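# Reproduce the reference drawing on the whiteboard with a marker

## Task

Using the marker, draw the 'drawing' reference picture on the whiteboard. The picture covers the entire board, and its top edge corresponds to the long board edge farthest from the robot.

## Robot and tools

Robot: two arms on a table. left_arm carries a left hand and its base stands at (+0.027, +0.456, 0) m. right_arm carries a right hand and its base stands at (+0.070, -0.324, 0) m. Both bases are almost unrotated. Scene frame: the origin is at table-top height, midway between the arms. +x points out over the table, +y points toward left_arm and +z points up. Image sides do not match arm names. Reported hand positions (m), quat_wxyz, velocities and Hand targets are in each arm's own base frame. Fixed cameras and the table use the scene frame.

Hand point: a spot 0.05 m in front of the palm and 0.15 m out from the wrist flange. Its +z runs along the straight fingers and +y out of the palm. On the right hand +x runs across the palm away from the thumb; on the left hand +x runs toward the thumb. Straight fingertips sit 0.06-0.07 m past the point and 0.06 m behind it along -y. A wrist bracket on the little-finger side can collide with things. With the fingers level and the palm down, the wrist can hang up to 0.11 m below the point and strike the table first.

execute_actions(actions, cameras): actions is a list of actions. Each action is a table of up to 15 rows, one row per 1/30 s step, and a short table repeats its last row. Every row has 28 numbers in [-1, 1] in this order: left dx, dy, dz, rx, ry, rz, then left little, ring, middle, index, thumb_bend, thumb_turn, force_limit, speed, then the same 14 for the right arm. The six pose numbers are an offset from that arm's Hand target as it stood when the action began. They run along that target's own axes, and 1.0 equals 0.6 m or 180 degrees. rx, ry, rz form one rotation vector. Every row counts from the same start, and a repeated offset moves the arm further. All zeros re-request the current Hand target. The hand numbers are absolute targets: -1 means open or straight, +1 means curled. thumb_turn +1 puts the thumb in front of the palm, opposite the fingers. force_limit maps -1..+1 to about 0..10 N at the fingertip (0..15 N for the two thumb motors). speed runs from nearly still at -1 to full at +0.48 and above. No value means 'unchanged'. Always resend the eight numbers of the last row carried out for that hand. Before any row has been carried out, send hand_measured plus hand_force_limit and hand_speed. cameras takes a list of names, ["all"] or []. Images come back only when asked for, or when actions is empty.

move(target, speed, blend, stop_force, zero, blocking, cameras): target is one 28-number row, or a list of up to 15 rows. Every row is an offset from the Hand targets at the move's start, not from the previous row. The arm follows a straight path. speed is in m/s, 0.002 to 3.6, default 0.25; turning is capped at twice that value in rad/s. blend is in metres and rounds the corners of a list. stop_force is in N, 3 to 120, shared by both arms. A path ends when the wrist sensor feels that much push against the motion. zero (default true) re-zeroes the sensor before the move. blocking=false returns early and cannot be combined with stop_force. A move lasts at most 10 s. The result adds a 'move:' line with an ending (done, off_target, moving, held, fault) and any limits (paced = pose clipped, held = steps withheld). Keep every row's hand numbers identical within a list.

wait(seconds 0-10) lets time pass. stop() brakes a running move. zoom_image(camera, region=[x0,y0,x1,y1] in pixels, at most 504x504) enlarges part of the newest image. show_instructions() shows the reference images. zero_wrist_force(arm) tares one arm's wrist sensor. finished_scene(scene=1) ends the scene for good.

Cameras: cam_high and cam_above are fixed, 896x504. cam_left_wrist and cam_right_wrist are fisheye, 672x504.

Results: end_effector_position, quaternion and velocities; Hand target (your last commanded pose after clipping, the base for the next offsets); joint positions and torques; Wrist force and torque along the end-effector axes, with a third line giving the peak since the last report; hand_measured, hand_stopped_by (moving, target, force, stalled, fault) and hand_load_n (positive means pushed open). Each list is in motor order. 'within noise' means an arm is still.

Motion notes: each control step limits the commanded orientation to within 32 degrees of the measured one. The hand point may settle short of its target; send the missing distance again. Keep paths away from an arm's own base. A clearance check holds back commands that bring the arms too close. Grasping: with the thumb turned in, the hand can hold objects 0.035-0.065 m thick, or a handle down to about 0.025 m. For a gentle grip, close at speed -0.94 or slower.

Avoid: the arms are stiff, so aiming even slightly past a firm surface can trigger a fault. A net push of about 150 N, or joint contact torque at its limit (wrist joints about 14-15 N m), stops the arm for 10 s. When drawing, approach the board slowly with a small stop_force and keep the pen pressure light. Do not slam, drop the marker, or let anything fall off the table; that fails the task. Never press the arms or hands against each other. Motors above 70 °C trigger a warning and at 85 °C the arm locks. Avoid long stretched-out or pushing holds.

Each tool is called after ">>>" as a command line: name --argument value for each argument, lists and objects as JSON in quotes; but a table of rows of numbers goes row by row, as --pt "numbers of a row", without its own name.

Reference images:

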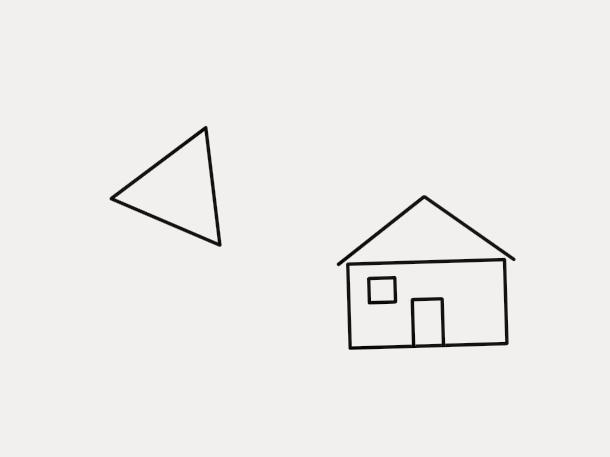

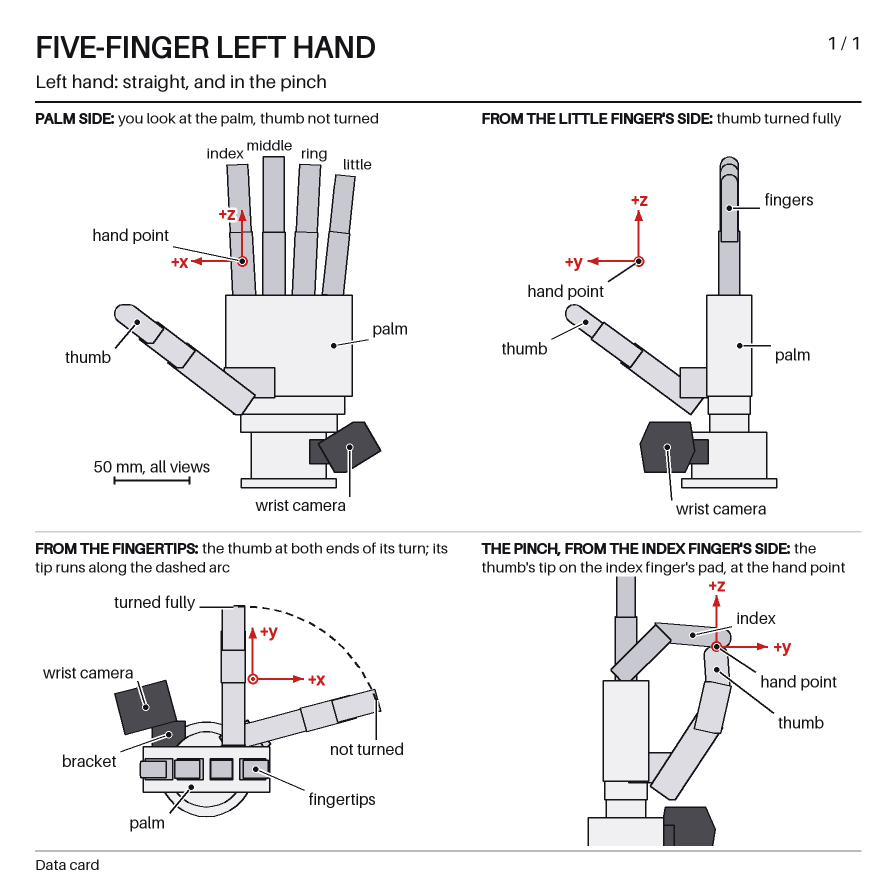

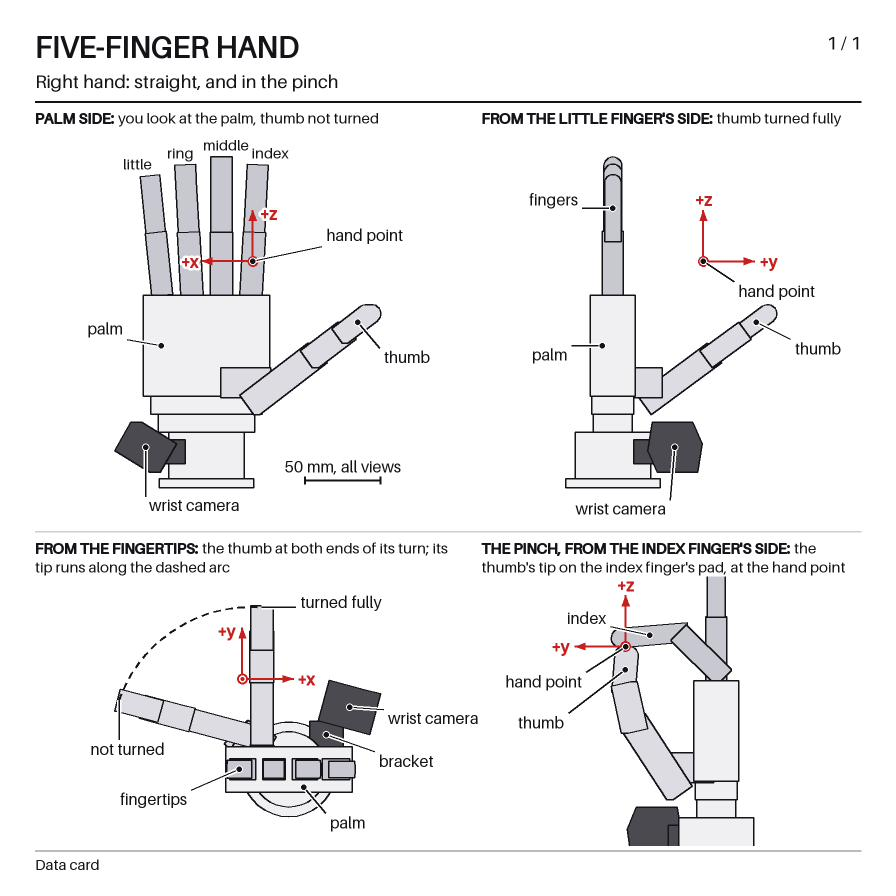

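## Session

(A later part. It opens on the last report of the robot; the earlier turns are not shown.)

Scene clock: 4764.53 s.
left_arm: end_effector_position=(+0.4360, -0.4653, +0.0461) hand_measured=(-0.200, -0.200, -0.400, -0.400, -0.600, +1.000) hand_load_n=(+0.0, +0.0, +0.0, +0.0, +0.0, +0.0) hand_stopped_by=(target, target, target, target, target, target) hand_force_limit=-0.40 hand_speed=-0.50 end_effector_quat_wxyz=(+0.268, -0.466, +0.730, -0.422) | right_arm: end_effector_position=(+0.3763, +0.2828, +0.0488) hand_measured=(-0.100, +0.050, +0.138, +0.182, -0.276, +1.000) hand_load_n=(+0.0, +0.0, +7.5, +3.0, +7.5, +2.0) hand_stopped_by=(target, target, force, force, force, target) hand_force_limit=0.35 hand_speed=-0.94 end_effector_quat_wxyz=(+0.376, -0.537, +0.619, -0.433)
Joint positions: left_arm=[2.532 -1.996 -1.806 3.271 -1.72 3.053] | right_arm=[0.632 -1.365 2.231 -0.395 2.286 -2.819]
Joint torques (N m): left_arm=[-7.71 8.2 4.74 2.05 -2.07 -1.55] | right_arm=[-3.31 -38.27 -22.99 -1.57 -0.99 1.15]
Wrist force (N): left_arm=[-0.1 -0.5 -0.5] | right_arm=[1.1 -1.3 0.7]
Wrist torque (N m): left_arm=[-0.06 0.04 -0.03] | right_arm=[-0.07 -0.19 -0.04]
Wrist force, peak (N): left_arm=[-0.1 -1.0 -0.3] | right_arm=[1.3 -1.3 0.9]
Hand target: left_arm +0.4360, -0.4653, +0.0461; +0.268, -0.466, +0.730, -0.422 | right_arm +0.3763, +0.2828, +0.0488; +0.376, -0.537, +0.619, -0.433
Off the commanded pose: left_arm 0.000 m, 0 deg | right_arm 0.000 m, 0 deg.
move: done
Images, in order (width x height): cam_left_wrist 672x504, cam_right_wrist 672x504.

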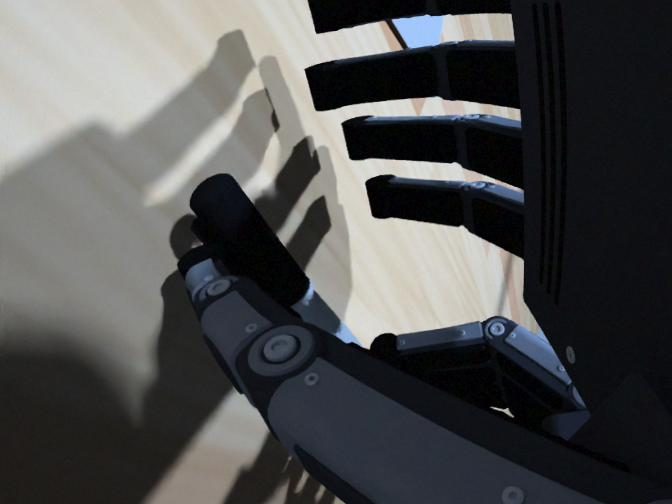

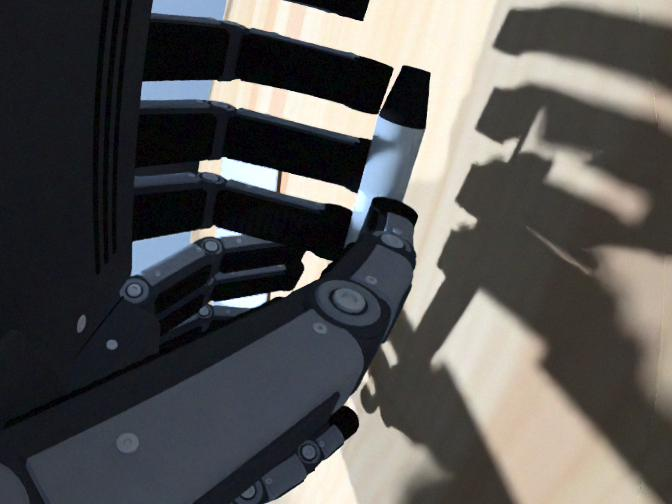

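>>> move --target '[0,-0.0577,-0.0333,0,0,0,-0.1,-0.1,-0.1,-0.1,-0.5,1,-0.4,-0.5,0,0,0,0,0,0,-0.1,0.05,0.26,0.27,0.14,1,0.35,-0.94]' --speed 0.08

>>> move --target '[0,0,0,0.0556,0,0,-0.1,-0.1,-0.1,-0.1,-0.5,1,-0.4,-0.5,0,0.0345,0.0125,0,0,0,-0.1,0.05,0.26,0.27,0.14,1,0.35,-0.94]' --speed 0.015 --stop_force 4 --cameras '["all"]'

>>> zoom_image --camera "cam_left_wrist" --region '[60, 100, 360, 325]'

Scene clock: 4870.97 s.
left_arm: end_effector_position=(+0.4360, -0.4652, +0.0860) hand_measured=(-0.100, -0.100, -0.100, -0.100, -0.500, +1.000) hand_load_n=(+0.0, +0.0, +0.0, +0.0, +0.0, +0.0) hand_stopped_by=(target, target, target, target, target, target) hand_force_limit=-0.40 hand_speed=-0.50 end_effector_quat_wxyz=(+0.268, -0.466, +0.730, -0.422) | right_arm: end_effector_position=(+0.3763, +0.2828, +0.0488) hand_measured=(-0.100, +0.050, +0.138, +0.182, -0.276, +1.000) hand_load_n=(+0.0, +0.0, +7.5, +3.0, +7.0, +1.5) hand_stopped_by=(target, target, force, force, force, target) hand_force_limit=0.35 hand_speed=-0.94 end_effector_quat_wxyz=(+0.376, -0.537, +0.619, -0.433)
Joint positions: left_arm=[2.532 -1.941 -1.765 3.175 -1.72 3.053] | right_arm=[0.632 -1.365 2.231 -0.395 2.286 -2.819]
Joint torques (N m): left_arm=[3.05 62.6 32.11 -1.65 1.31 1.68] | right_arm=[-2.86 -37.13 -22.86 -1.67 -0.7 0.95]
Wrist force (N): left_arm=[0.2 -0.4 -0.4] | right_arm=[0.9 -1.4 0.7]
Wrist torque (N m): left_arm=[-0.04 -0.01 -0.02] | right_arm=[-0.09 -0.16 -0.06]
Wrist force, peak (N): left_arm=[0.2 0.8 -1.4] | right_arm=[1.2 -2.2 1.4]
Hand target: left_arm +0.4360, -0.4652, +0.0860; +0.268, -0.466, +0.730, -0.422 | right_arm +0.3763, +0.2828, +0.0488; +0.376, -0.537, +0.619, -0.433
Off the commanded pose: left_arm 0.000 m, 0 deg | right_arm 0.000 m, 0 deg.
move: done

Scene clock: 4878.07 s.
left_arm: end_effector_position=(+0.4360, -0.4652, +0.0860) hand_measured=(-0.100, -0.100, -0.100, -0.100, -0.500, +1.000) hand_load_n=(+0.0, +0.0, +0.0, +0.0, +0.0, +0.0) hand_stopped_by=(target, target, target, target, target, target) hand_force_limit=-0.40 hand_speed=-0.50 end_effector_quat_wxyz=(+0.308, -0.440, +0.691, -0.484) | right_arm: end_effector_position=(+0.3763, +0.2828, +0.0277) hand_measured=(-0.100, +0.050, +0.138, +0.182, -0.276, +1.000) hand_load_n=(+0.0, +0.0, +6.5, +3.5, +6.5, +0.5) hand_stopped_by=(target, target, force, force, force, target) hand_force_limit=0.35 hand_speed=-0.94 end_effector_quat_wxyz=(+0.376, -0.537, +0.619, -0.433)
Joint positions: left_arm=[2.52 -1.897 -1.915 3.457 -1.744 3.077] | right_arm=[0.632 -1.316 2.248 -0.462 2.286 -2.819]
Joint torques (N m): left_arm=[-7.73 58.41 5.87 2.77 -2.14 1.96] | right_arm=[1.98 -39.83 -21.32 1.77 -1.4 0.99]
Wrist force (N): left_arm=[0.0 -0.5 -0.4] | right_arm=[2.0 -4.7 -0.9]
Wrist torque (N m): left_arm=[-0.02 0.05 -0.03] | right_arm=[-0.13 -0.24 0.02]
Wrist force, peak (N): left_arm=[-0.1 -1.0 0.0] | right_arm=[2.0 -6.1 -1.1]
Hand target: left_arm +0.4360, -0.4652, +0.0860; +0.308, -0.440, +0.691, -0.484 | right_arm +0.3763, +0.2828, +0.0277; +0.376, -0.537, +0.619, -0.433 (not the last commanded pose)
Off the commanded pose: left_arm 0.000 m, 0 deg | right_arm 0.001 m, 0 deg.
move: contact (right_arm)

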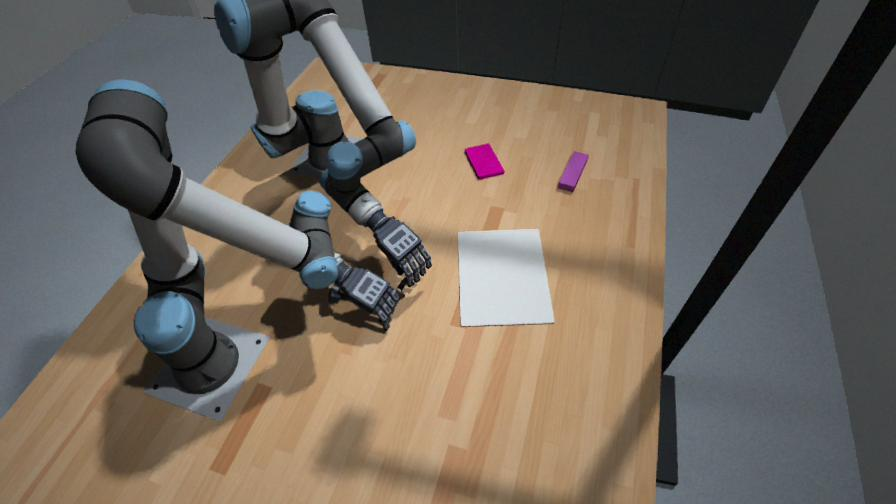

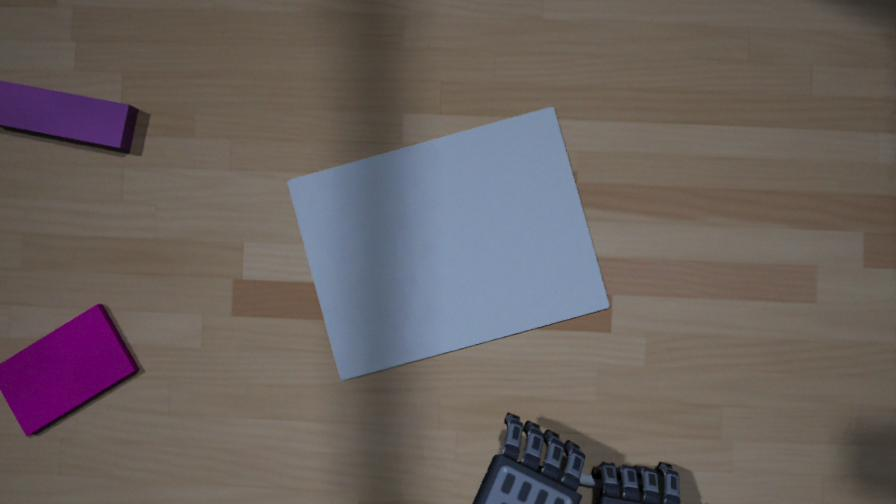

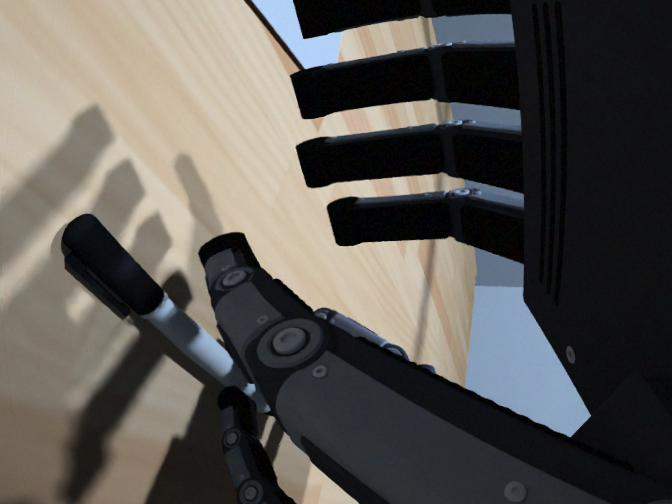

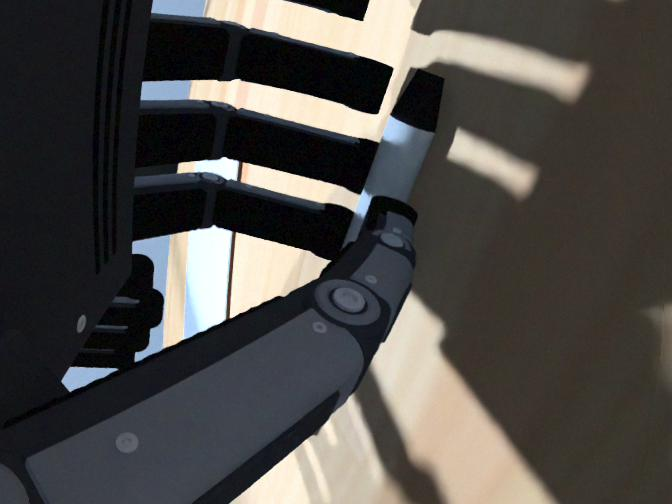

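Scaled by 1.680 from the camera's 672x504 image, which has a finer 960x720 frame.

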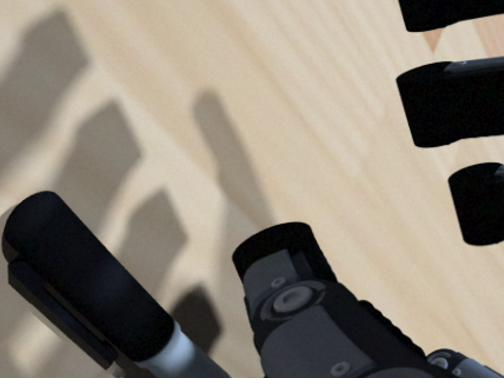

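>>> move --target '[0,0.0662,-0.0308,0,0,0,-0.1,-0.1,-0.1,-0.1,-0.5,1,-0.4,-0.5,0,0,0,0,0,0,-0.1,0.05,0.26,0.27,0.14,1,0.35,-0.94]' --speed 0.06 --cameras '["cam_left_wrist"]'

>>> zoom_image --camera "cam_left_wrist" --region '[130, 120, 430, 345]'

>>> move --target '[0,0.0188,0.00684,0,0,0,-0.1,-0.1,-0.1,-0.1,-0.5,1,-0.4,-0.5,0,0,0,0,0,0,-0.1,0.05,0.26,0.27,0.14,1,0.35,-0.94]' --speed 0.03 --stop_force 3 --cameras '["cam_left_wrist"]'

>>> zoom_image --camera "cam_left_wrist" --region '[170, 120, 430, 315]'

Scene clock: 4895.77 s.
left_arm: end_effector_position=(+0.4080, -0.4522, +0.0551) hand_measured=(-0.100, -0.100, -0.100, -0.100, -0.500, +1.000) hand_load_n=(+0.0, +0.0, +0.0, +0.0, +0.0, +0.0) hand_stopped_by=(target, target, target, target, target, target) hand_force_limit=-0.40 hand_speed=-0.50 end_effector_quat_wxyz=(+0.308, -0.440, +0.691, -0.484) | right_arm: end_effector_position=(+0.3763, +0.2828, +0.0277) hand_measured=(-0.100, +0.050, +0.138, +0.182, -0.276, +1.000) hand_load_n=(+0.0, +0.0, +7.0, +4.0, +6.5, +1.0) hand_stopped_by=(target, target, force, force, force, target) hand_force_limit=0.35 hand_speed=-0.94 end_effector_quat_wxyz=(+0.376, -0.537, +0.619, -0.433)
Joint positions: left_arm=[2.505 -1.895 -2.023 3.562 -1.759 3.071] | right_arm=[0.632 -1.316 2.248 -0.462 2.286 -2.819]
Joint torques (N m): left_arm=[-7.97 4.81 3.74 2.88 -2.13 -1.76] | right_arm=[-4.1 -39.31 -20.51 1.79 -1.76 -0.21]
Wrist force (N): left_arm=[-0.2 -0.4 -0.4] | right_arm=[1.7 -4.8 -0.7]
Wrist torque (N m): left_arm=[-0.03 0.08 -0.05] | right_arm=[-0.14 -0.20 0.00]
Wrist force, peak (N): left_arm=[0.0 -1.1 -0.2] | right_arm=[1.9 -5.0 -0.8]
Hand target: left_arm +0.4080, -0.4522, +0.0550; +0.308, -0.440, +0.691, -0.484 | right_arm +0.3763, +0.2828, +0.0277; +0.376, -0.537, +0.619, -0.433
Off the commanded pose: left_arm 0.000 m, 0 deg | right_arm 0.000 m, 0 deg.
move: done
Images, in order (width x height): cam_left_wrist 672x504.

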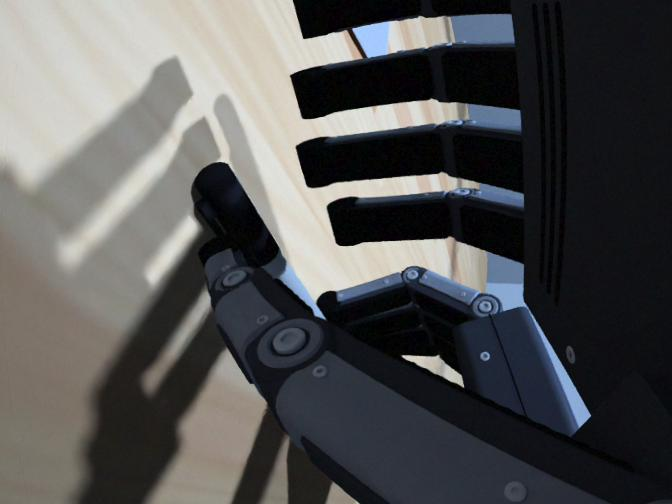

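Scaled by 1.680 from the camera's 672x504 image, which has a finer 960x720 frame.

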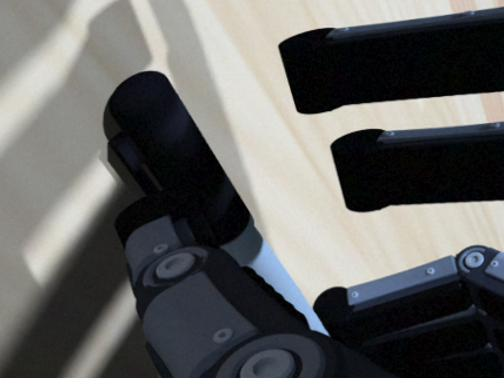

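Scene clock: 4897.10 s.
left_arm: end_effector_position=(+0.4080, -0.4522, +0.0430) hand_measured=(-0.100, -0.100, -0.100, -0.100, -0.500, +1.000) hand_load_n=(+0.0, +0.0, +0.0, +0.0, +0.0, +0.0) hand_stopped_by=(target, target, target, target, target, target) hand_force_limit=-0.40 hand_speed=-0.50 end_effector_quat_wxyz=(+0.308, -0.440, +0.691, -0.484) | right_arm: end_effector_position=(+0.3763, +0.2828, +0.0277) hand_measured=(-0.100, +0.050, +0.138, +0.182, -0.276, +1.000) hand_load_n=(+0.0, +0.0, +7.0, +3.5, +6.5, +0.5) hand_stopped_by=(target, target, force, force, force, target) hand_force_limit=0.35 hand_speed=-0.94 end_effector_quat_wxyz=(+0.376, -0.537, +0.619, -0.433)
Joint positions: left_arm=[2.505 -1.917 -2.033 3.595 -1.759 3.071] | right_arm=[0.632 -1.316 2.248 -0.462 2.286 -2.819]
Joint torques (N m): left_arm=[-8.33 5.41 4.09 2.69 -2.11 -1.48] | right_arm=[-3.44 -40.6 -21.02 1.77 -2.02 -0.74]
Wrist force (N): left_arm=[0.0 -0.7 -0.3] | right_arm=[1.7 -4.4 -0.6]
Wrist torque (N m): left_arm=[-0.07 0.05 -0.02] | right_arm=[-0.13 -0.22 0.01]
Wrist force, peak (N): left_arm=[-0.2 -0.7 -0.4] | right_arm=[1.7 -5.0 -1.0]
Hand target: left_arm +0.4080, -0.4522, +0.0430; +0.308, -0.440, +0.691, -0.484 | right_arm +0.3763, +0.2828, +0.0277; +0.376, -0.537, +0.619, -0.433
Off the commanded pose: left_arm 0.000 m, 0 deg | right_arm 0.000 m, 0 deg.
move: done
Images, in order (width x height): cam_left_wrist 672x504.

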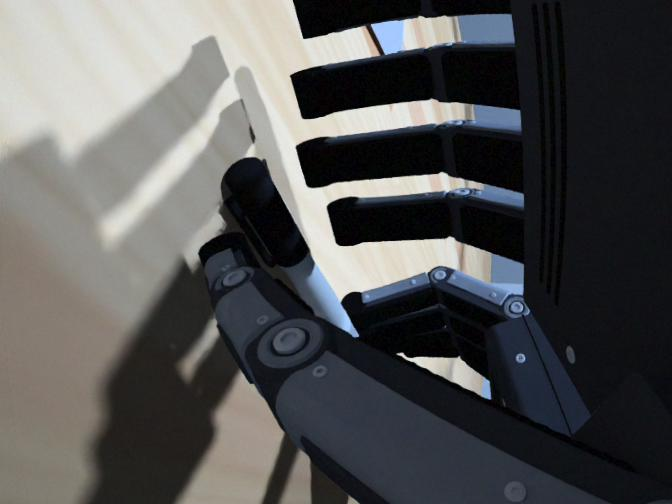

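Scaled by 1.938 from the camera's 672x504 image, which has a finer 960x720 frame.

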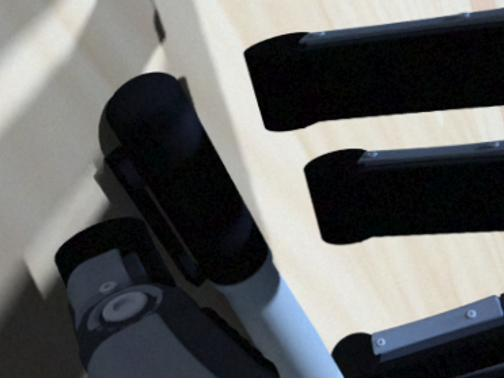

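>>> move --target '[0,0.0235,0.00855,0,0,0,-0.1,-0.1,-0.1,-0.1,-0.5,1,-0.4,-0.5,0,0,0,0,0,0,-0.1,0.05,0.26,0.27,0.14,1,0.35,-0.94]' --speed 0.012 --stop_force 3 --cameras '["cam_left_wrist"]'

>>> zoom_image --camera "cam_left_wrist" --region '[170, 120, 430, 315]'

Scene clock: 4905.23 s.
left_arm: end_effector_position=(+0.4079, -0.4522, +0.0340) hand_measured=(-0.100, -0.100, -0.100, -0.100, -0.500, +1.000) hand_load_n=(+0.0, +0.0, +0.0, +0.0, -1.0, -0.5) hand_stopped_by=(target, target, target, target, target, target) hand_force_limit=-0.40 hand_speed=-0.50 end_effector_quat_wxyz=(+0.308, -0.440, +0.691, -0.484) | right_arm: end_effector_position=(+0.3763, +0.2828, +0.0277) hand_measured=(-0.100, +0.050, +0.138, +0.182, -0.276, +1.000) hand_load_n=(+0.0, +0.0, +7.0, +3.5, +6.5, +0.5) hand_stopped_by=(target, target, force, force, force, target) hand_force_limit=0.35 hand_speed=-0.94 end_effector_quat_wxyz=(+0.376, -0.537, +0.619, -0.433)
Joint positions: left_arm=[2.505 -1.935 -2.04 3.619 -1.759 3.071] | right_arm=[0.632 -1.316 2.248 -0.462 2.286 -2.819]
Joint torques (N m): left_arm=[1.44 55.28 26.35 -1.57 -2.04 -0.58] | right_arm=[-3.11 -40.44 -20.77 1.71 -1.74 -1.05]
Wrist force (N): left_arm=[-0.2 -3.1 -1.7] | right_arm=[1.6 -4.7 -0.6]
Wrist torque (N m): left_arm=[-0.19 0.06 0.00] | right_arm=[-0.15 -0.20 0.00]
Wrist force, peak (N): left_arm=[-0.1 -8.6 -7.5] | right_arm=[1.8 -5.0 -0.9]
Hand target: left_arm +0.4079, -0.4522, +0.0340; +0.308, -0.440, +0.691, -0.484 (not the last commanded pose) | right_arm +0.3763, +0.2828, +0.0277; +0.376, -0.537, +0.619, -0.433
Off the commanded pose: left_arm 0.006 m, 0 deg | right_arm 0.000 m, 0 deg.
move: contact (left_arm)
Images, in order (width x height): cam_left_wrist 672x504.

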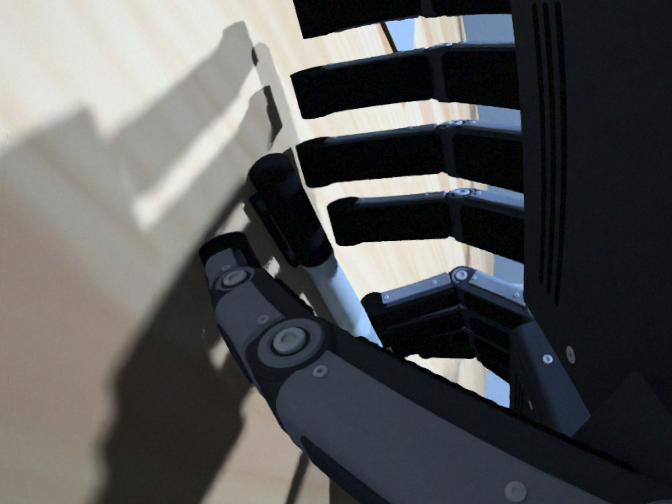

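Scaled by 1.938 from the camera's 672x504 image, which has a finer 960x720 frame.

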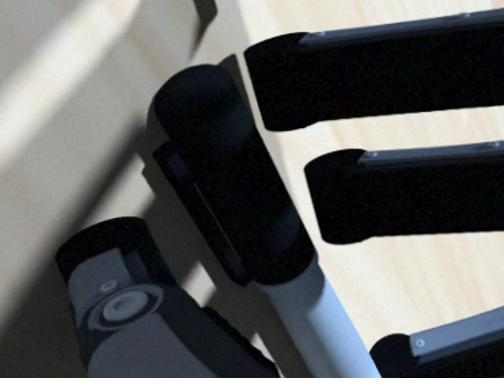

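>>> move --target '[0,-0.0016,-0.0006,0,0,0,-0.1,-0.1,-0.1,-0.1,-0.38,1,-0.6,-0.8,0,0,0,0,0,0,-0.1,0.05,0.26,0.27,0.14,1,0.35,-0.94]' --speed 0.02

>>> move --target '[0,0.0078,0.00285,0,0,0,-0.1,-0.1,-0.1,-0.1,-0.38,1,-0.6,-0.8,0,0,0,0,0,0,-0.1,0.05,0.26,0.27,0.14,1,0.35,-0.94]' --speed 0.008 --stop_force 3 --cameras '["cam_left_wrist"]'

>>> zoom_image --camera "cam_left_wrist" --region '[170, 120, 430, 315]'

Scene clock: 4921.17 s.
left_arm: end_effector_position=(+0.4079, -0.4522, +0.0350) hand_measured=(-0.100, -0.100, -0.100, -0.100, -0.380, +1.000) hand_load_n=(+0.0, +0.0, +0.0, +0.0, +0.0, +0.0) hand_stopped_by=(target, target, target, target, target, target) hand_force_limit=-0.60 hand_speed=-0.80 end_effector_quat_wxyz=(+0.308, -0.440, +0.691, -0.484) | right_arm: end_effector_position=(+0.3763, +0.2828, +0.0277) hand_measured=(-0.100, +0.050, +0.138, +0.182, -0.276, +1.000) hand_load_n=(+0.0, +0.0, +7.0, +3.5, +7.0, +0.5) hand_stopped_by=(target, target, force, force, force, target) hand_force_limit=0.35 hand_speed=-0.94 end_effector_quat_wxyz=(+0.376, -0.537, +0.619, -0.433)
Joint positions: left_arm=[2.505 -1.933 -2.039 3.616 -1.759 3.071] | right_arm=[0.632 -1.316 2.248 -0.462 2.286 -2.819]
Joint torques (N m): left_arm=[2.21 57.77 28.24 -1.51 -1.83 -0.51] | right_arm=[-3.82 -39.93 -21.16 1.6 -1.9 -1.12]
Wrist force (N): left_arm=[0.0 -0.4 -0.3] | right_arm=[1.8 -4.5 -0.7]
Wrist torque (N m): left_arm=[-0.03 0.06 -0.03] | right_arm=[-0.13 -0.22 0.01]
Wrist force, peak (N): left_arm=[-0.3 -3.2 -2.0] | right_arm=[1.9 -4.9 -0.9]
Hand target: left_arm +0.4079, -0.4522, +0.0350; +0.308, -0.440, +0.691, -0.484 | right_arm +0.3763, +0.2828, +0.0277; +0.376, -0.537, +0.619, -0.433
Off the commanded pose: left_arm 0.000 m, 0 deg | right_arm 0.000 m, 0 deg.
move: done

Scene clock: 4922.53 s.
left_arm: end_effector_position=(+0.4079, -0.4522, +0.0300) hand_measured=(-0.100, -0.100, -0.100, -0.100, -0.380, +1.000) hand_load_n=(+0.0, +0.0, -0.5, +0.0, +0.0, -0.5) hand_stopped_by=(target, target, target, target, target, target) hand_force_limit=-0.60 hand_speed=-0.80 end_effector_quat_wxyz=(+0.308, -0.440, +0.691, -0.484) | right_arm: end_effector_position=(+0.3763, +0.2828, +0.0277) hand_measured=(-0.100, +0.050, +0.138, +0.182, -0.276, +1.000) hand_load_n=(+0.0, +0.0, +6.5, +4.0, +7.0, +1.0) hand_stopped_by=(target, target, force, force, force, target) hand_force_limit=0.35 hand_speed=-0.94 end_effector_quat_wxyz=(+0.376, -0.537, +0.619, -0.433)
Joint positions: left_arm=[2.505 -1.942 -2.042 3.629 -1.759 3.071] | right_arm=[0.632 -1.316 2.248 -0.462 2.286 -2.819]
Joint torques (N m): left_arm=[-2.33 5.4 3.29 2.72 -2.1 -0.97] | right_arm=[-3.69 -40.23 -20.42 1.73 -1.69 -0.98]
Wrist force (N): left_arm=[0.0 -0.5 -0.4] | right_arm=[1.7 -4.6 -0.6]
Wrist torque (N m): left_arm=[-0.03 0.06 -0.03] | right_arm=[-0.14 -0.21 0.00]
Wrist force, peak (N): left_arm=[-0.3 -0.8 -0.3] | right_arm=[1.7 -4.9 -0.9]
Hand target: left_arm +0.4079, -0.4522, +0.0300; +0.308, -0.440, +0.691, -0.484 | right_arm +0.3763, +0.2828, +0.0277; +0.376, -0.537, +0.619, -0.433
Off the commanded pose: left_arm 0.000 m, 0 deg | right_arm 0.000 m, 0 deg.
move: done
Images, in order (width x height): cam_left_wrist 672x504.

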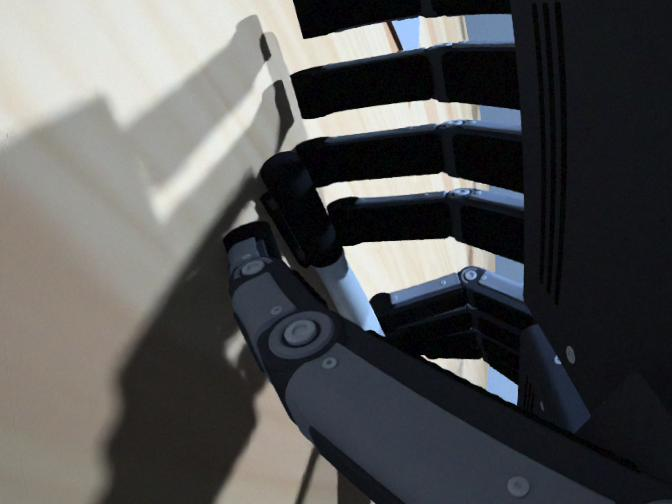

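Scaled by 1.938 from the camera's 672x504 image, which has a finer 960x720 frame.

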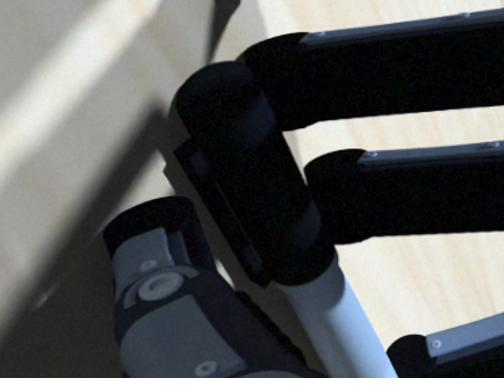

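>>> move --target '[0,0,0,0,0,0,-0.1,-0.1,-0.1,-0.1,-0.28,1,-0.85,-0.94,0,0,0,0,0,0,-0.1,0.05,0.26,0.27,0.14,1,0.35,-0.94]' --speed 0.008 --cameras '["cam_left_wrist"]'

>>> zoom_image --camera "cam_left_wrist" --region '[170, 120, 430, 315]'

Scene clock: 4941.33 s.
left_arm: end_effector_position=(+0.4079, -0.4522, +0.0300) hand_measured=(-0.100, -0.100, -0.100, -0.100, -0.280, +1.000) hand_load_n=(+0.0, +0.0, +0.0, +0.0, +0.0, +0.0) hand_stopped_by=(target, target, target, target, target, target) hand_force_limit=-0.85 hand_speed=-0.94 end_effector_quat_wxyz=(+0.308, -0.440, +0.691, -0.484) | right_arm: end_effector_position=(+0.3763, +0.2828, +0.0277) hand_measured=(-0.100, +0.050, +0.138, +0.182, -0.276, +1.000) hand_load_n=(+0.0, +0.0, +7.0, +4.0, +6.5, +0.5) hand_stopped_by=(target, target, force, force, force, target) hand_force_limit=0.35 hand_speed=-0.94 end_effector_quat_wxyz=(+0.376, -0.537, +0.619, -0.433)
Joint positions: left_arm=[2.505 -1.942 -2.042 3.629 -1.759 3.071] | right_arm=[0.632 -1.316 2.248 -0.462 2.286 -2.819]
Joint torques (N m): left_arm=[-6.57 5.77 4.15 2.71 -2.05 -1.7] | right_arm=[-4.06 -39.85 -21.05 1.65 -1.79 -1.14]
Wrist force (N): left_arm=[-0.1 -0.7 -0.2] | right_arm=[1.6 -4.6 -1.0]
Wrist torque (N m): left_arm=[-0.05 0.08 -0.03] | right_arm=[-0.11 -0.18 0.00]
Wrist force, peak (N): left_arm=[-0.2 -0.8 -0.7] | right_arm=[1.7 -5.0 -0.9]
Hand target: left_arm +0.4079, -0.4522, +0.0300; +0.308, -0.440, +0.691, -0.484 | right_arm +0.3763, +0.2828, +0.0277; +0.376, -0.537, +0.619, -0.433
Off the commanded pose: left_arm 0.000 m, 0 deg | right_arm 0.000 m, 0 deg.
move: done
Images, in order (width x height): cam_left_wrist 672x504.

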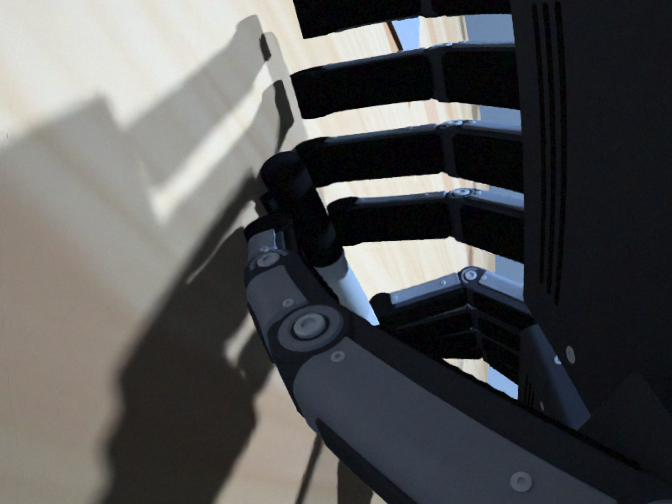

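Scaled by 1.938 from the camera's 672x504 image, which has a finer 960x720 frame.

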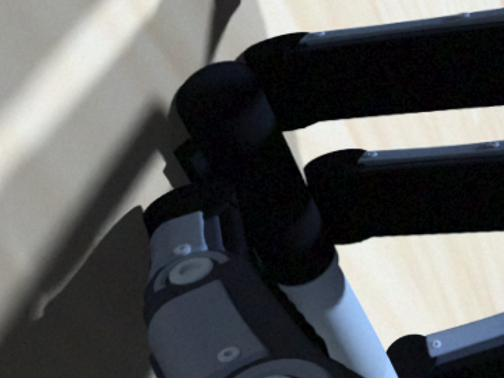

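>>> move --target '[0,0.0039,0.00143,0,0,0,-0.1,-0.1,-0.1,-0.1,-0.28,1,-0.85,-0.94,0,0,0,0,0,0,-0.1,0.05,0.26,0.27,0.14,1,0.35,-0.94]' --speed 0.008 --stop_force 3

>>> move --target '[0,0,0,0,0,0,-0.1,-0.1,-0.1,-0.1,-0.2,1,-0.85,-0.94,0,0,0,0,0,0,-0.1,0.05,0.26,0.27,0.14,1,0.35,-0.94]' --speed 0.008 --cameras '["cam_left_wrist"]'

>>> zoom_image --camera "cam_left_wrist" --region '[170, 120, 430, 315]'

Scene clock: 4954.13 s.
left_arm: end_effector_position=(+0.4080, -0.4522, +0.0298) hand_measured=(-0.100, -0.100, -0.100, -0.100, -0.280, +1.000) hand_load_n=(+0.0, +0.0, -1.0, +0.0, +0.0, +0.0) hand_stopped_by=(target, target, target, target, target, target) hand_force_limit=-0.85 hand_speed=-0.94 end_effector_quat_wxyz=(+0.308, -0.440, +0.691, -0.484) | right_arm: end_effector_position=(+0.3763, +0.2828, +0.0277) hand_measured=(-0.100, +0.050, +0.138, +0.182, -0.276, +1.000) hand_load_n=(+0.0, +0.0, +7.0, +4.0, +6.5, +0.5) hand_stopped_by=(target, target, force, force, force, target) hand_force_limit=0.35 hand_speed=-0.94 end_effector_quat_wxyz=(+0.376, -0.537, +0.619, -0.433)
Joint positions: left_arm=[2.505 -1.943 -2.043 3.63 -1.759 3.071] | right_arm=[0.632 -1.316 2.248 -0.462 2.286 -2.819]
Joint torques (N m): left_arm=[-5.98 54.69 21.95 -1.71 -1.15 -1.77] | right_arm=[-3.76 -39.88 -20.7 1.48 -1.74 -1.21]
Wrist force (N): left_arm=[-0.4 -3.5 -2.4] | right_arm=[1.5 -4.4 -0.7]
Wrist torque (N m): left_arm=[-0.07 0.03 0.04] | right_arm=[-0.12 -0.18 0.00]
Wrist force, peak (N): left_arm=[-0.1 -5.4 -3.6] | right_arm=[1.8 -4.9 -0.8]
Hand target: left_arm +0.4080, -0.4522, +0.0298; +0.308, -0.440, +0.691, -0.484 (not the last commanded pose) | right_arm +0.3763, +0.2828, +0.0277; +0.376, -0.537, +0.619, -0.433
Off the commanded pose: left_arm 0.002 m, 0 deg | right_arm 0.000 m, 0 deg.
move: contact (left_arm)

Scene clock: 4955.27 s.
left_arm: end_effector_position=(+0.4080, -0.4522, +0.0298) hand_measured=(-0.100, -0.100, -0.100, -0.100, -0.200, +1.000) hand_load_n=(+0.0, +0.0, -1.0, +0.0, +0.0, +0.0) hand_stopped_by=(target, target, target, target, target, target) hand_force_limit=-0.85 hand_speed=-0.94 end_effector_quat_wxyz=(+0.308, -0.440, +0.691, -0.484) | right_arm: end_effector_position=(+0.3763, +0.2828, +0.0277) hand_measured=(-0.100, +0.050, +0.138, +0.182, -0.276, +1.000) hand_load_n=(+0.0, +0.0, +7.0, +4.0, +6.5, +0.5) hand_stopped_by=(target, target, force, force, force, target) hand_force_limit=0.35 hand_speed=-0.94 end_effector_quat_wxyz=(+0.376, -0.537, +0.619, -0.433)
Joint positions: left_arm=[2.505 -1.943 -2.043 3.63 -1.759 3.071] | right_arm=[0.632 -1.316 2.248 -0.462 2.286 -2.819]
Joint torques (N m): left_arm=[-6.46 54.9 22.15 -1.65 -0.34 -1.72] | right_arm=[-3.99 -39.26 -20.77 1.57 -1.7 -1.28]
Wrist force (N): left_arm=[-0.1 -3.6 -2.5] | right_arm=[1.6 -4.8 -0.7]
Wrist torque (N m): left_arm=[-0.07 0.01 0.05] | right_arm=[-0.15 -0.18 0.00]
Wrist force, peak (N): left_arm=[0.1 -3.9 -2.7] | right_arm=[1.7 -5.0 -0.9]
Hand target: left_arm +0.4080, -0.4522, +0.0298; +0.308, -0.440, +0.691, -0.484 | right_arm +0.3763, +0.2828, +0.0277; +0.376, -0.537, +0.619, -0.433
Off the commanded pose: left_arm 0.000 m, 0 deg | right_arm 0.000 m, 0 deg.
move: done
Images, in order (width x height): cam_left_wrist 672x504.

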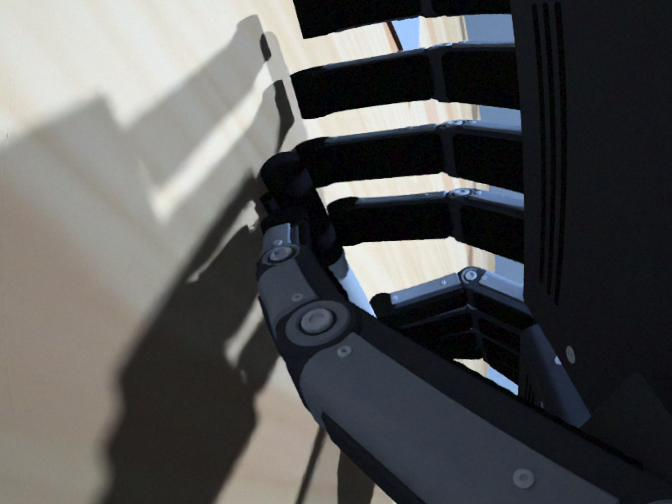

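Scaled by 1.938 from the camera's 672x504 image, which has a finer 960x720 frame.

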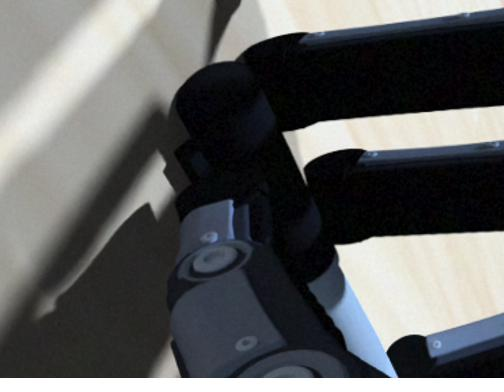

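>>> move --target '[0,-0.0016,-0.0006,0,0,0,-0.1,-0.1,-0.1,-0.1,-0.12,1,-0.85,-0.94,0,0,0,0,0,0,-0.1,0.05,0.26,0.27,0.14,1,0.35,-0.94]' --speed 0.008 --cameras '["cam_left_wrist"]'

>>> zoom_image --camera "cam_left_wrist" --region '[170, 120, 430, 315]'

Scene clock: 4974.50 s.
left_arm: end_effector_position=(+0.4079, -0.4522, +0.0308) hand_measured=(-0.100, -0.100, -0.100, -0.100, -0.120, +1.000) hand_load_n=(+0.0, +0.0, +0.0, +0.0, +0.0, +0.0) hand_stopped_by=(target, target, target, target, target, target) hand_force_limit=-0.85 hand_speed=-0.94 end_effector_quat_wxyz=(+0.308, -0.440, +0.691, -0.484) | right_arm: end_effector_position=(+0.3763, +0.2828, +0.0277) hand_measured=(-0.100, +0.050, +0.138, +0.182, -0.276, +1.000) hand_load_n=(+0.0, +0.0, +7.0, +4.0, +6.5, +0.5) hand_stopped_by=(target, target, force, force, force, target) hand_force_limit=0.35 hand_speed=-0.94 end_effector_quat_wxyz=(+0.376, -0.537, +0.619, -0.433)
Joint positions: left_arm=[2.505 -1.941 -2.042 3.627 -1.759 3.071] | right_arm=[0.632 -1.316 2.248 -0.462 2.286 -2.819]
Joint torques (N m): left_arm=[-6.21 57.68 27.69 -1.55 1.14 -1.77] | right_arm=[-4.07 -40.34 -20.73 1.23 -1.78 -1.2]
Wrist force (N): left_arm=[0.0 -0.3 -0.2] | right_arm=[1.5 -4.6 -0.7]
Wrist torque (N m): left_arm=[-0.02 0.06 -0.04] | right_arm=[-0.14 -0.19 -0.01]
Wrist force, peak (N): left_arm=[-0.2 -3.9 -2.9] | right_arm=[1.9 -4.9 -0.8]
Hand target: left_arm +0.4079, -0.4522, +0.0308; +0.308, -0.440, +0.691, -0.484 | right_arm +0.3763, +0.2828, +0.0277; +0.376, -0.537, +0.619, -0.433
Off the commanded pose: left_arm 0.000 m, 0 deg | right_arm 0.000 m, 0 deg.
move: done
Images, in order (width x height): cam_left_wrist 672x504.

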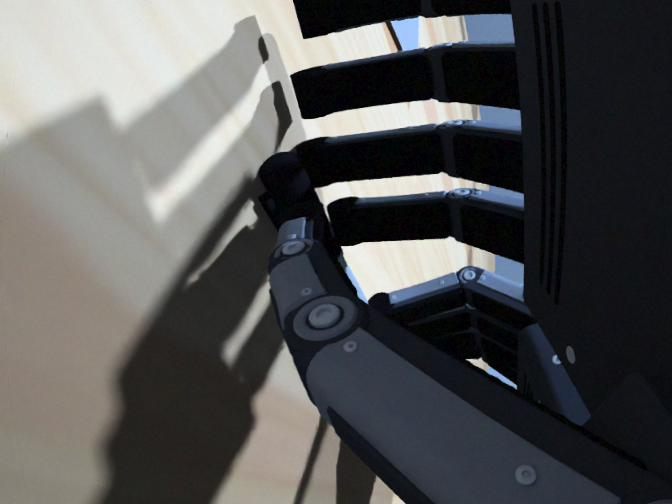

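Scaled by 1.938 from the camera's 672x504 image, which has a finer 960x720 frame.

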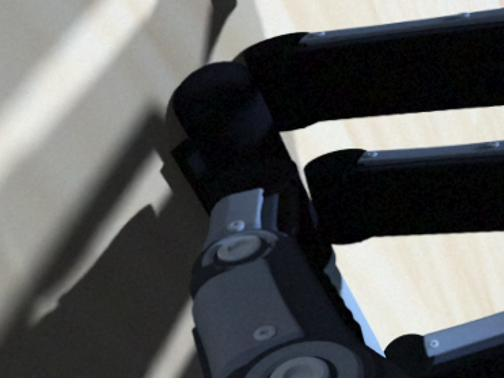

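>>> move --target '[0,-0.0110,-0.0040,0,0,0,-0.1,-0.1,-0.1,-0.1,-0.3,1,-0.6,-0.5,0,0,0,0,0,0,-0.1,0.05,0.26,0.27,0.14,1,0.35,-0.94]' --speed 0.02

>>> move --target '[0,-0.0141,0.0143,0,0,0,-0.1,-0.1,-0.1,-0.1,-0.5,1,-0.6,-0.5,0,0,0,0,0,0,-0.1,0.05,0.26,0.27,0.14,1,0.35,-0.94]' --speed 0.02 --cameras '["cam_left_wrist"]'

>>> zoom_image --camera "cam_left_wrist" --region '[170, 120, 430, 315]'

Scene clock: 4993.03 s.
left_arm: end_effector_position=(+0.4079, -0.4522, +0.0378) hand_measured=(-0.100, -0.100, -0.100, -0.100, -0.300, +1.000) hand_load_n=(+0.0, +0.0, +0.0, +0.0, +0.0, +0.0) hand_stopped_by=(target, target, target, target, target, target) hand_force_limit=-0.60 hand_speed=-0.50 end_effector_quat_wxyz=(+0.308, -0.440, +0.691, -0.484) | right_arm: end_effector_position=(+0.3763, +0.2828, +0.0277) hand_measured=(-0.100, +0.050, +0.138, +0.182, -0.276, +1.000) hand_load_n=(+0.0, +0.0, +7.0, +4.0, +6.5, +1.0) hand_stopped_by=(target, target, force, force, force, target) hand_force_limit=0.35 hand_speed=-0.94 end_effector_quat_wxyz=(+0.376, -0.537, +0.619, -0.433)
Joint positions: left_arm=[2.505 -1.927 -2.037 3.609 -1.759 3.071] | right_arm=[0.632 -1.316 2.248 -0.462 2.286 -2.819]
Joint torques (N m): left_arm=[-2.53 57.1 28.32 -1.53 1.26 -1.32] | right_arm=[-3.68 -39.78 -20.4 1.36 -1.76 -1.24]
Wrist force (N): left_arm=[0.1 -0.4 -0.4] | right_arm=[1.8 -4.7 -0.8]
Wrist torque (N m): left_arm=[-0.01 0.04 -0.03] | right_arm=[-0.13 -0.22 0.01]
Wrist force, peak (N): left_arm=[0.0 -0.8 -0.4] | right_arm=[1.8 -4.9 -0.8]
Hand target: left_arm +0.4080, -0.4522, +0.0379; +0.308, -0.440, +0.691, -0.484 | right_arm +0.3763, +0.2828, +0.0277; +0.376, -0.537, +0.619, -0.433
Off the commanded pose: left_arm 0.000 m, 0 deg | right_arm 0.000 m, 0 deg.
move: done

Scene clock: 4993.97 s.
left_arm: end_effector_position=(+0.4178, -0.4568, +0.0429) hand_measured=(-0.100, -0.100, -0.100, -0.100, -0.500, +1.000) hand_load_n=(+0.0, +0.0, +0.0, +0.0, +0.0, +0.0) hand_stopped_by=(target, target, target, target, target, target) hand_force_limit=-0.60 hand_speed=-0.50 end_effector_quat_wxyz=(+0.308, -0.440, +0.691, -0.484) | right_arm: end_effector_position=(+0.3763, +0.2828, +0.0277) hand_measured=(-0.100, +0.050, +0.138, +0.182, -0.276, +1.000) hand_load_n=(+0.0, +0.0, +6.5, +4.0, +6.5, +0.5) hand_stopped_by=(target, target, force, force, force, target) hand_force_limit=0.35 hand_speed=-0.94 end_effector_quat_wxyz=(+0.376, -0.537, +0.619, -0.433)
Joint positions: left_arm=[2.51 -1.936 -2.005 3.586 -1.753 3.073] | right_arm=[0.632 -1.316 2.248 -0.462 2.286 -2.819]
Joint torques (N m): left_arm=[2.66 5.39 28.7 -1.31 1.41 1.72] | right_arm=[-3.48 -40.01 -21.46 1.15 -1.79 -1.1]
Wrist force (N): left_arm=[0.0 -0.5 -0.2] | right_arm=[1.7 -4.7 -0.8]
Wrist torque (N m): left_arm=[-0.05 0.07 -0.04] | right_arm=[-0.15 -0.21 0.00]
Wrist force, peak (N): left_arm=[0.0 -0.9 -0.1] | right_arm=[2.0 -4.8 -0.9]
Hand target: left_arm +0.4179, -0.4568, +0.0429; +0.308, -0.440, +0.691, -0.484 | right_arm +0.3763, +0.2828, +0.0277; +0.376, -0.537, +0.619, -0.433
Off the commanded pose: left_arm 0.000 m, 0 deg | right_arm 0.000 m, 0 deg.
move: done
Images, in order (width x height): cam_left_wrist 672x504.

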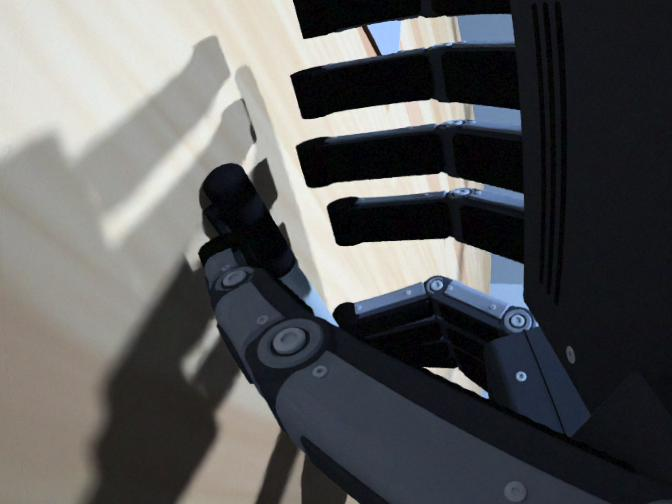

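Scaled by 1.938 from the camera's 672x504 image, which has a finer 960x720 frame.

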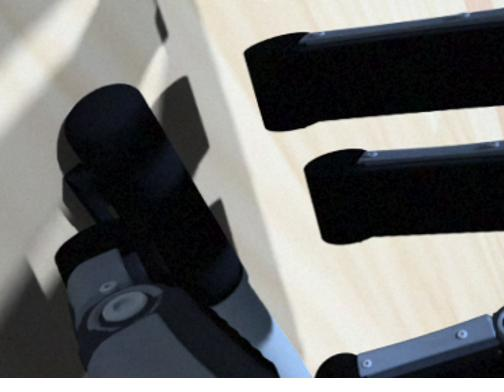

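>>> move --target '[0,0.0125,0.00456,0,0,0,-0.1,-0.1,-0.1,-0.1,-0.5,1,-0.6,-0.5,0,0,0,0,0,0,-0.1,0.05,0.26,0.27,0.14,1,0.35,-0.94]' --speed 0.01 --stop_force 3 --cameras '["cam_left_wrist"]'

>>> zoom_image --camera "cam_left_wrist" --region '[170, 120, 430, 315]'

Scene clock: 5006.00 s.
left_arm: end_effector_position=(+0.4179, -0.4568, +0.0349) hand_measured=(-0.100, -0.100, -0.100, -0.100, -0.500, +1.000) hand_load_n=(+0.0, +0.0, +0.0, +0.0, +0.0, +0.0) hand_stopped_by=(target, target, target, target, target, target) hand_force_limit=-0.60 hand_speed=-0.50 end_effector_quat_wxyz=(+0.308, -0.440, +0.691, -0.484) | right_arm: end_effector_position=(+0.3763, +0.2828, +0.0277) hand_measured=(-0.100, +0.050, +0.138, +0.182, -0.276, +1.000) hand_load_n=(+0.0, +0.0, +7.0, +3.5, +6.5, +0.5) hand_stopped_by=(target, target, force, force, force, target) hand_force_limit=0.35 hand_speed=-0.94 end_effector_quat_wxyz=(+0.376, -0.537, +0.619, -0.433)
Joint positions: left_arm=[2.51 -1.951 -2.011 3.606 -1.753 3.073] | right_arm=[0.632 -1.316 2.248 -0.462 2.286 -2.819]
Joint torques (N m): left_arm=[-3.88 5.74 4.31 2.73 -0.34 0.85] | right_arm=[-3.6 -39.33 -20.47 1.22 -1.75 -1.26]
Wrist force (N): left_arm=[0.1 -0.3 -0.1] | right_arm=[1.6 -4.7 -0.8]
Wrist torque (N m): left_arm=[-0.01 0.06 -0.04] | right_arm=[-0.13 -0.18 0.00]
Wrist force, peak (N): left_arm=[-0.1 -0.7 -0.4] | right_arm=[1.7 -5.0 -0.8]
Hand target: left_arm +0.4179, -0.4568, +0.0349; +0.308, -0.440, +0.691, -0.484 | right_arm +0.3763, +0.2828, +0.0277; +0.376, -0.537, +0.619, -0.433
Off the commanded pose: left_arm 0.000 m, 0 deg | right_arm 0.000 m, 0 deg.
move: done
Images, in order (width x height): cam_left_wrist 672x504.

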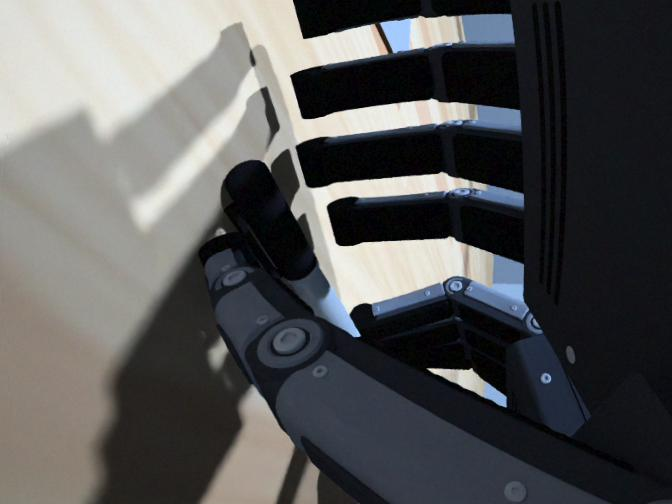

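Scaled by 1.938 from the camera's 672x504 image, which has a finer 960x720 frame.

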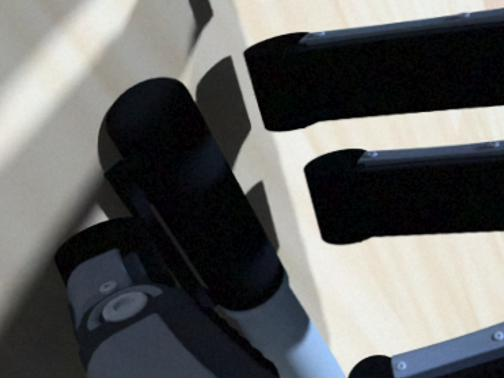

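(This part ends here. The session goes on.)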